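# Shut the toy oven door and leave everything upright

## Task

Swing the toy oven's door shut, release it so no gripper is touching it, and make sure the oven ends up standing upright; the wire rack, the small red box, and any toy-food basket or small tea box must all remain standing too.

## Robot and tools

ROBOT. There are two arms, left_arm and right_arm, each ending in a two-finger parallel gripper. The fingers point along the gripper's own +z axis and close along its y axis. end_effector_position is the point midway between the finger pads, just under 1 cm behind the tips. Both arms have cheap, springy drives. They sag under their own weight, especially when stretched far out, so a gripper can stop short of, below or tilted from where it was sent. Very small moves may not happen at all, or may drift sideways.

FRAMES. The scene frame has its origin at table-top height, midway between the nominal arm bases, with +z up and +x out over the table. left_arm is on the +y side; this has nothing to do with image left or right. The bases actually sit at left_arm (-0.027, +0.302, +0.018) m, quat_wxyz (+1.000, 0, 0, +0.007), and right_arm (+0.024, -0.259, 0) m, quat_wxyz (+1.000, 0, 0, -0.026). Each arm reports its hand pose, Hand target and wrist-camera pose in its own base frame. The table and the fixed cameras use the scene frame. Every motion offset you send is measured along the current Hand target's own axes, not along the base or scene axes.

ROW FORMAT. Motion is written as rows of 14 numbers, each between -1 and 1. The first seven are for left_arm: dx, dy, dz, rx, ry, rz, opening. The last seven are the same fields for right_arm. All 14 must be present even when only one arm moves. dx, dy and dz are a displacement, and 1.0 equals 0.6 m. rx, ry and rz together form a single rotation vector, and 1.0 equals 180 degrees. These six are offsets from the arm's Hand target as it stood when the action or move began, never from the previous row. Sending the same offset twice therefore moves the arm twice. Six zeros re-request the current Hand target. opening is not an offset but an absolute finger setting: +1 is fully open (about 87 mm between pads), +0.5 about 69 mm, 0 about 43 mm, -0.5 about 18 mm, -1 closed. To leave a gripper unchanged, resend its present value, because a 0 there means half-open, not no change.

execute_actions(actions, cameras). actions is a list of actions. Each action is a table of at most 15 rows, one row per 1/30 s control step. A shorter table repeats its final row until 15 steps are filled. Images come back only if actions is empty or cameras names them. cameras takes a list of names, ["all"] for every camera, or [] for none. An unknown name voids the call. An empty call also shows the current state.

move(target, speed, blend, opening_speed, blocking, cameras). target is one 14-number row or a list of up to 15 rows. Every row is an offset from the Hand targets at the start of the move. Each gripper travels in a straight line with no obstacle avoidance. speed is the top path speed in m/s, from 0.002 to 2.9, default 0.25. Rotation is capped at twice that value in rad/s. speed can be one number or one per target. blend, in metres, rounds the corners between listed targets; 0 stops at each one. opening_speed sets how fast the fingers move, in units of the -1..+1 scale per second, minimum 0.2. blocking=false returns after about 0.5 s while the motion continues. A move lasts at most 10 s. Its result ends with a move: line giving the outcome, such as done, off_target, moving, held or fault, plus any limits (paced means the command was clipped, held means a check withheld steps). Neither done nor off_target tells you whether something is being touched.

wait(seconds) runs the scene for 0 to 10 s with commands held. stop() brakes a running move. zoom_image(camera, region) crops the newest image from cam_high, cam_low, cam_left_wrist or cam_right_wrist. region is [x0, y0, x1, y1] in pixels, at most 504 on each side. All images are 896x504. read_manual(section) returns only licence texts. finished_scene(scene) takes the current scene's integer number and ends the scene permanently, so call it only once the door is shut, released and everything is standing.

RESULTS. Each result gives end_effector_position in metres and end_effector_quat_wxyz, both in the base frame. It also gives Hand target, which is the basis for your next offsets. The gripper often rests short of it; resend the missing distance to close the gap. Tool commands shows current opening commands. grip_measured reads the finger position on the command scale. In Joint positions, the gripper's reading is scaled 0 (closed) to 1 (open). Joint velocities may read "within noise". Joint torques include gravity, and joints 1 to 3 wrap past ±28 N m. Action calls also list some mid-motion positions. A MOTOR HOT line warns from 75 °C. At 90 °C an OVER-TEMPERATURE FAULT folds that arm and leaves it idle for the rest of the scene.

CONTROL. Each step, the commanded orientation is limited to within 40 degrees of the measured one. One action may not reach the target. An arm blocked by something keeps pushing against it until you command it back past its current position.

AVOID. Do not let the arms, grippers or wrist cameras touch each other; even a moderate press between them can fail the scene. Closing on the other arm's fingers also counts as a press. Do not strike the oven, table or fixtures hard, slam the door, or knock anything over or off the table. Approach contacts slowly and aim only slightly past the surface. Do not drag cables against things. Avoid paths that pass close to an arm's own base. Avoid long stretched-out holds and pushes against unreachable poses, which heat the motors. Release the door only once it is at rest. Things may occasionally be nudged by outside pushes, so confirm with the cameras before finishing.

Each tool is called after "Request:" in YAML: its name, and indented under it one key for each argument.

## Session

Request:
execute_actions:
  actions: []

Request:
zoom_image:
  camera: "cam_low"
  region: [360, 210, 580, 350]

Scene clock: 0.00 s.
left_arm: end_effector_position=(+0.2687, -0.0904, +0.1377) grip_measured=+0.982 end_effector_quat_wxyz=(+0.595, -0.009, +0.801, +0.062) | right_arm: end_effector_position=(+0.2048, +0.1500, +0.1997) grip_measured=+1.000 end_effector_quat_wxyz=(+0.482, +0.138, +0.818, +0.280)
Joint positions: left_arm=[-0.778 0.852 0.4 0.01 -0.843 -0.247 0.991] | right_arm=[0.777 0.547 0.609 -0.481 0.385 0.86 1]
Joint velocities: within noise
Joint torques (N m): no reading
Motor temperatures (°C): left_arm=[29 35 37 34 31 30 28] | right_arm=[31 37 35 39 31 32 29]
Heat: left arm: 37 °C; right arm: 39 °C.
Hand target: left_arm +0.2723, -0.0928, +0.1485; +0.607, -0.022, +0.793, +0.052 | right_arm +0.2070, +0.1504, +0.2073; +0.490, +0.139, +0.812, +0.284
Tool commands: left_gripper/opening=+1.0 right_gripper/opening=+1.0

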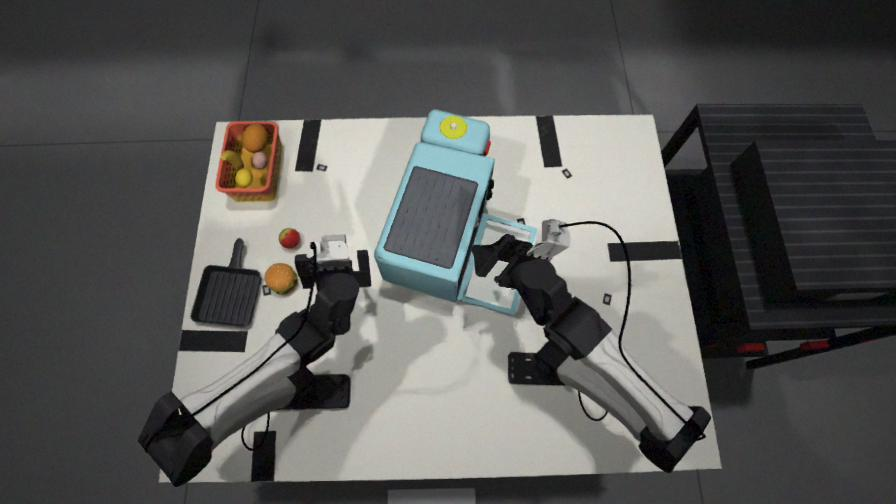

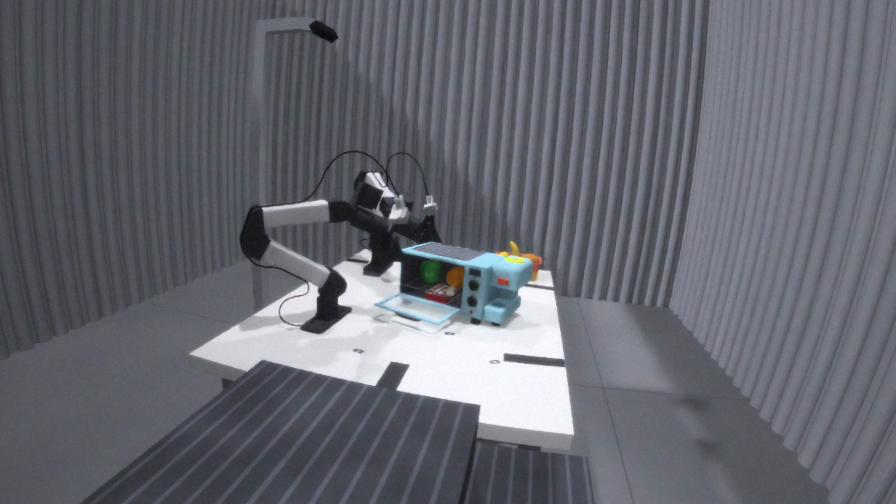

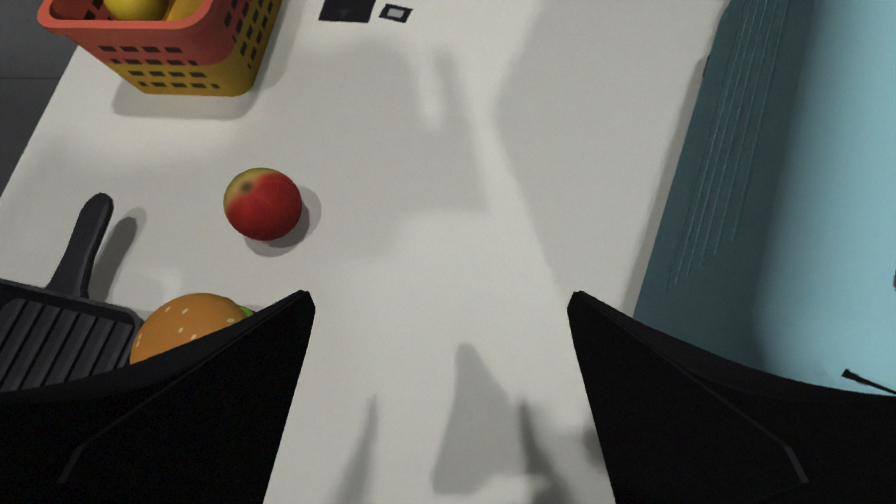

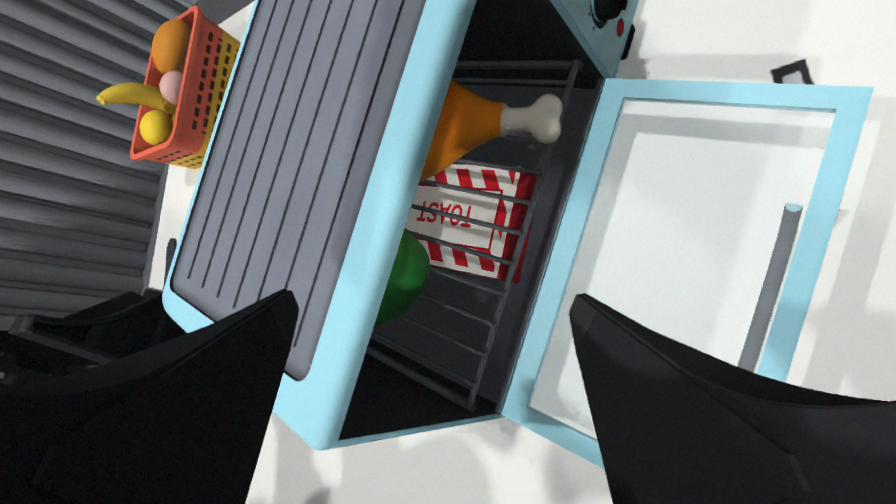

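Scaled by 2.291 from the camera's 896x504 image, which has a finer 1280x720 frame.

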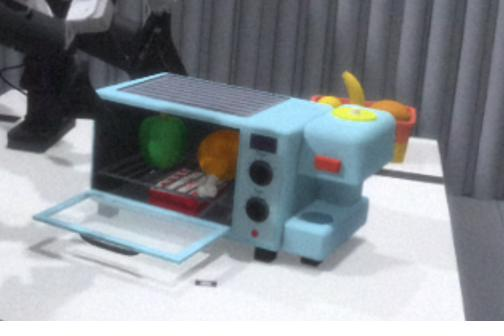

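Request:
move:
  target:
    - [0,0,0,0,0,0,1,-0.141,-0.177,-0.012,-0.2806,0.13,-0.3352,-1]
    - [0,0,0,0,0,0,1,0.019,-0.39,0.135,-0.2806,0.13,-0.3352,-1]
  blend: [0.03,0]
  speed: [0.4,0.25]
  cameras: ["cam_high","cam_low","cam_right_wrist"]

Scene clock: 5.97 s.
left_arm: end_effector_position=(+0.2687, -0.0904, +0.1377) grip_measured=+0.982 end_effector_quat_wxyz=(+0.595, -0.009, +0.801, +0.062) | right_arm: end_effector_position=(+0.2855, -0.0051, +0.0363) grip_measured=-0.979 end_effector_quat_wxyz=(+0.403, -0.519, +0.681, +0.324)
Joint positions: left_arm=[-0.778 0.852 0.4 0.01 -0.843 -0.247 0.991] | right_arm=[-0.496 1.921 1.093 -1.187 -1.029 -2.052 0.01]
Joint torques (N m): left_arm=[0.54 -1.48 9.07 1.55 -0.23 0.1] | right_arm=[0.01 -6.11 3.79 -0.16 -0.28 -0.16]
Heat: left arm: 38 °C; right arm: 40 °C.
Hand target: left_arm +0.2723, -0.0928, +0.1485; +0.607, -0.022, +0.793, +0.052 | right_arm +0.2851, -0.0047, +0.0303; +0.411, -0.539, +0.656, +0.332
Off the commanded pose: left_arm 0.012 m, 3 deg | right_arm 0.006 m, 4 deg.
joint sent to its limit (right arm) — joint 6 (wrist roll), lower limit. The joint targets are off in orientation, not in position.
move: off_target (left_arm, right_arm)
Images, in order (width x height): cam_high 896x504, cam_low 896x504, cam_right_wrist 896x504.

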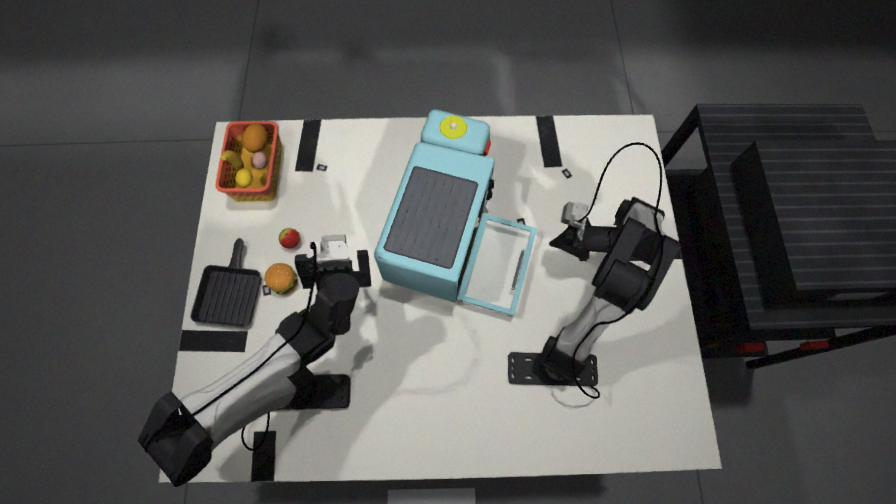

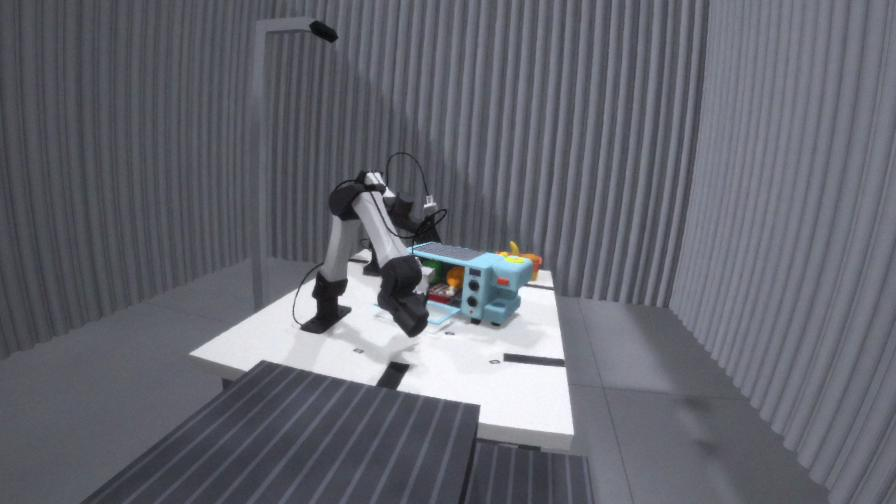

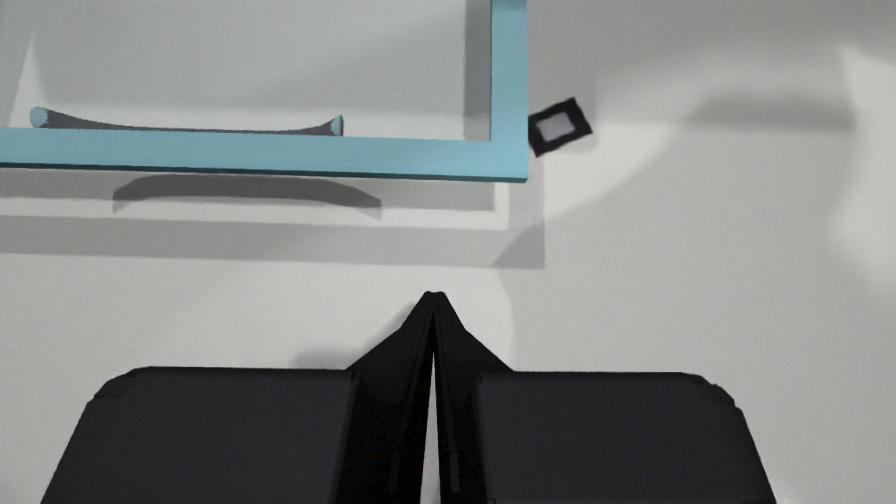

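Request:
move:
  target:
    - [0,0,0,0,0,0,1,0.024,0,0.0304,0,0,0,-1]
    - [0,0,0,0,0,0,1,-0.0163,0,0.1125,0,0,0,-1]
    - [0,0,0,0,0,0,1,-0.126,0,0.0866,0,0,0,-1]
    - [0,0,0,0,0,0,1,-0.2189,0,0.1059,0,0,0,-1]
    - [0,0,0,0,0,0,1,-0.2893,0,0.1549,0,0,0,-1]
    - [0,0,0,0,0,0,1,-0.315,0,0.2072,0,0,0,-1]
  blend: [0.005,0.003,0.015,0.015,0.015,0]
  speed: [0.12,0.1,0.1,0.12,0.12,0.08]
  cameras: ["cam_high","cam_low","cam_right_wrist"]

Request:
zoom_image:
  camera: "cam_low"
  region: [360, 220, 540, 340]

Scene clock: 11.07 s.
left_arm: end_effector_position=(+0.2687, -0.0904, +0.1377) grip_measured=+0.982 end_effector_quat_wxyz=(+0.595, -0.009, +0.801, +0.062) | right_arm: end_effector_position=(+0.3021, +0.1662, +0.1266) grip_measured=-0.980 end_effector_quat_wxyz=(+0.353, -0.508, +0.704, +0.349)
Joint positions: left_arm=[-0.778 0.852 0.4 0.01 -0.843 -0.247 0.991] | right_arm=[0.127 1.538 1.058 -0.633 -0.971 -0.878 0.01]
Joint torques (N m): left_arm=[0.34 -1.57 8.98 1.59 -0.21 0.06] | right_arm=[2.76 -7.15 7.49 2.7 -0.58 0.21]
Heat: left arm: 39 °C; right arm: 40 °C.
Hand target: left_arm +0.2723, -0.0928, +0.1485; +0.607, -0.022, +0.793, +0.052 | right_arm +0.3231, +0.1866, +0.1449; +0.411, -0.539, +0.656, +0.332
Off the commanded pose: left_arm 0.012 m, 3 deg | right_arm 0.035 m, 10 deg.
move: off_target (left_arm, right_arm)
Images, in order (width x height): cam_high 896x504, cam_low 896x504, cam_right_wrist 896x504.

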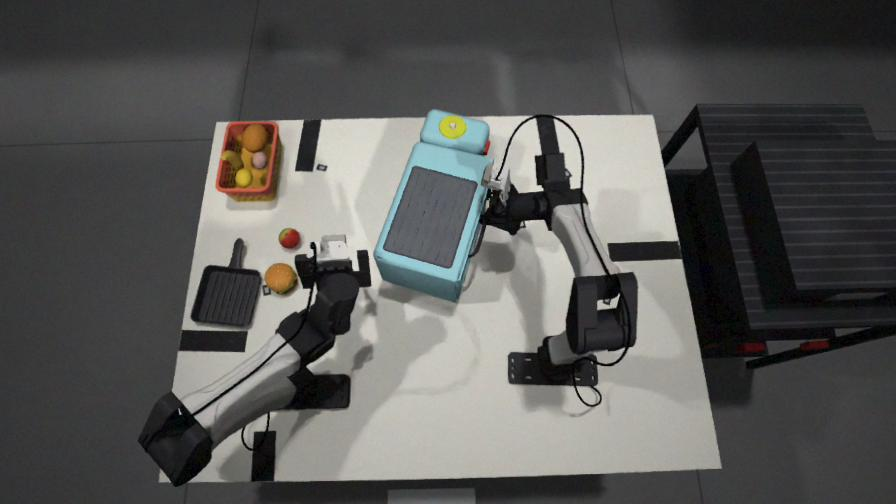

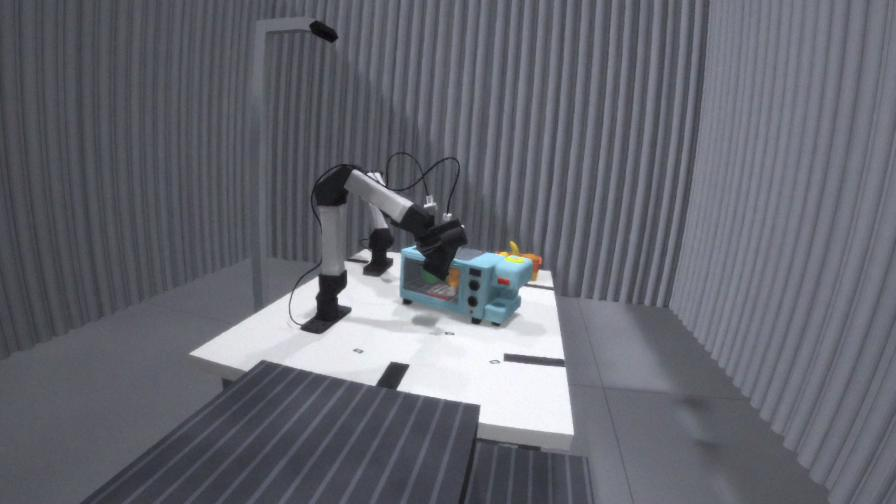

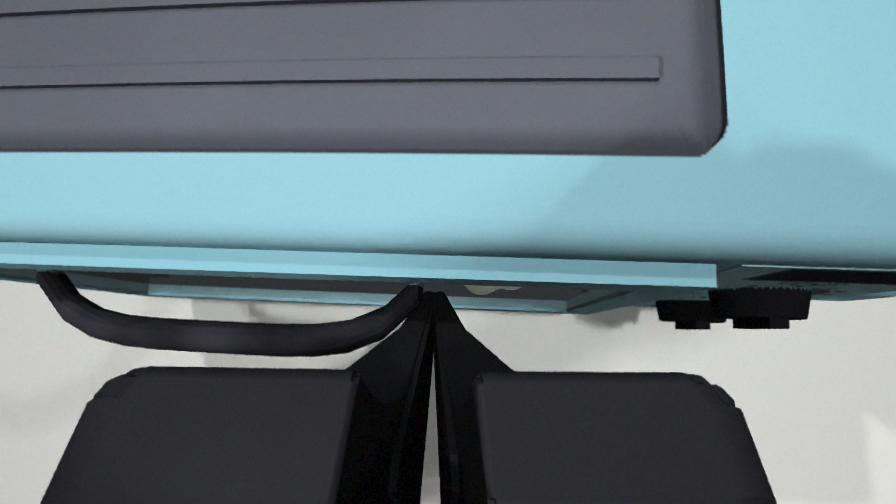

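Scaled by 2.800 from the camera's 896x504 image, which has a finer 1280x720 frame.

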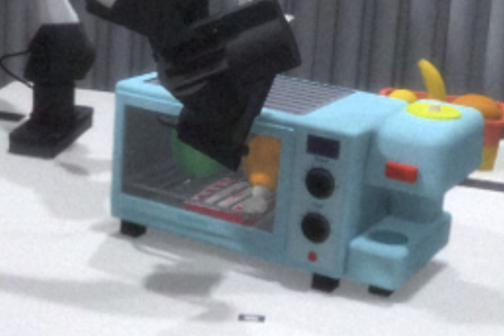

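Request:
move:
  target: [0,0,0,0,0,0,1,0.085,0,-0.18,0,0,0,-1]
  speed: 0.2
  cameras: ["cam_high","cam_low"]

Request:
zoom_image:
  camera: "cam_low"
  region: [360, 220, 540, 340]

Scene clock: 13.47 s.
left_arm: end_effector_position=(+0.2687, -0.0904, +0.1377) grip_measured=+0.982 end_effector_quat_wxyz=(+0.595, -0.009, +0.801, +0.062) | right_arm: end_effector_position=(+0.2919, +0.0679, +0.1366) grip_measured=-0.980 end_effector_quat_wxyz=(+0.393, -0.536, +0.671, +0.330)
Joint positions: left_arm=[-0.778 0.852 0.4 0.01 -0.843 -0.247 0.991] | right_arm=[-0.237 1.615 1.187 -1.216 -1.075 -1.629 0.01]
Joint torques (N m): left_arm=[0.54 -1.62 9.05 1.58 -0.23 0.1] | right_arm=[-0.62 -4.7 9.22 -0.03 -0.76 -0.17]
Heat: left arm: 39 °C; right arm: 40 °C.
Hand target: left_arm +0.2723, -0.0928, +0.1485; +0.607, -0.022, +0.793, +0.052 | right_arm +0.2993, +0.0696, +0.1469; +0.411, -0.539, +0.656, +0.332
Off the commanded pose: left_arm 0.012 m, 3 deg | right_arm 0.013 m, 3 deg.
move: off_target (left_arm, right_arm)
Images, in order (width x height): cam_high 896x504, cam_low 896x504.

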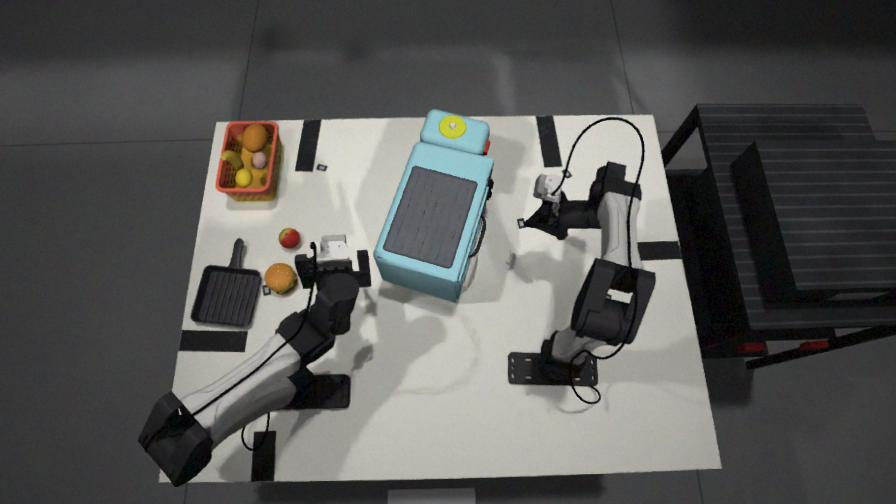

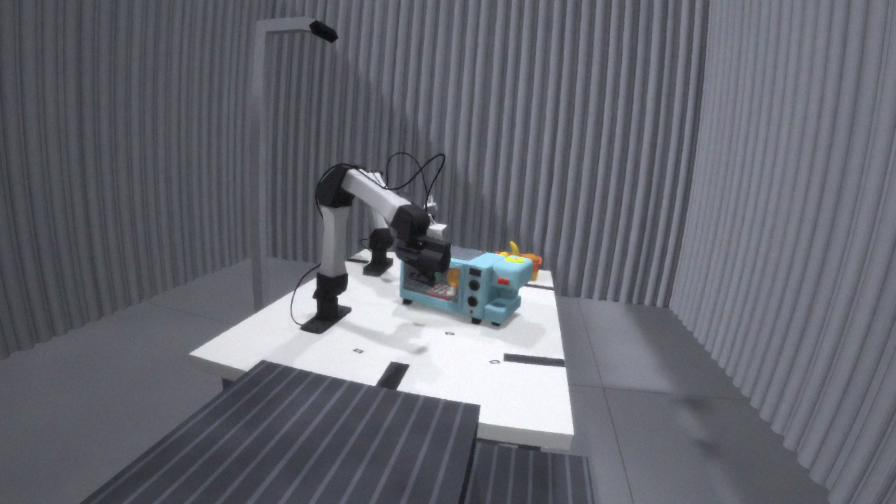

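Scaled by 2.800 from the camera's 896x504 image, which has a finer 1280x720 frame.

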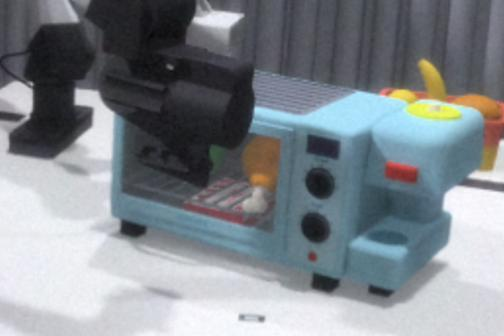

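Request:
finished_scene:
  scene: 3

The scene is finished: the task was done.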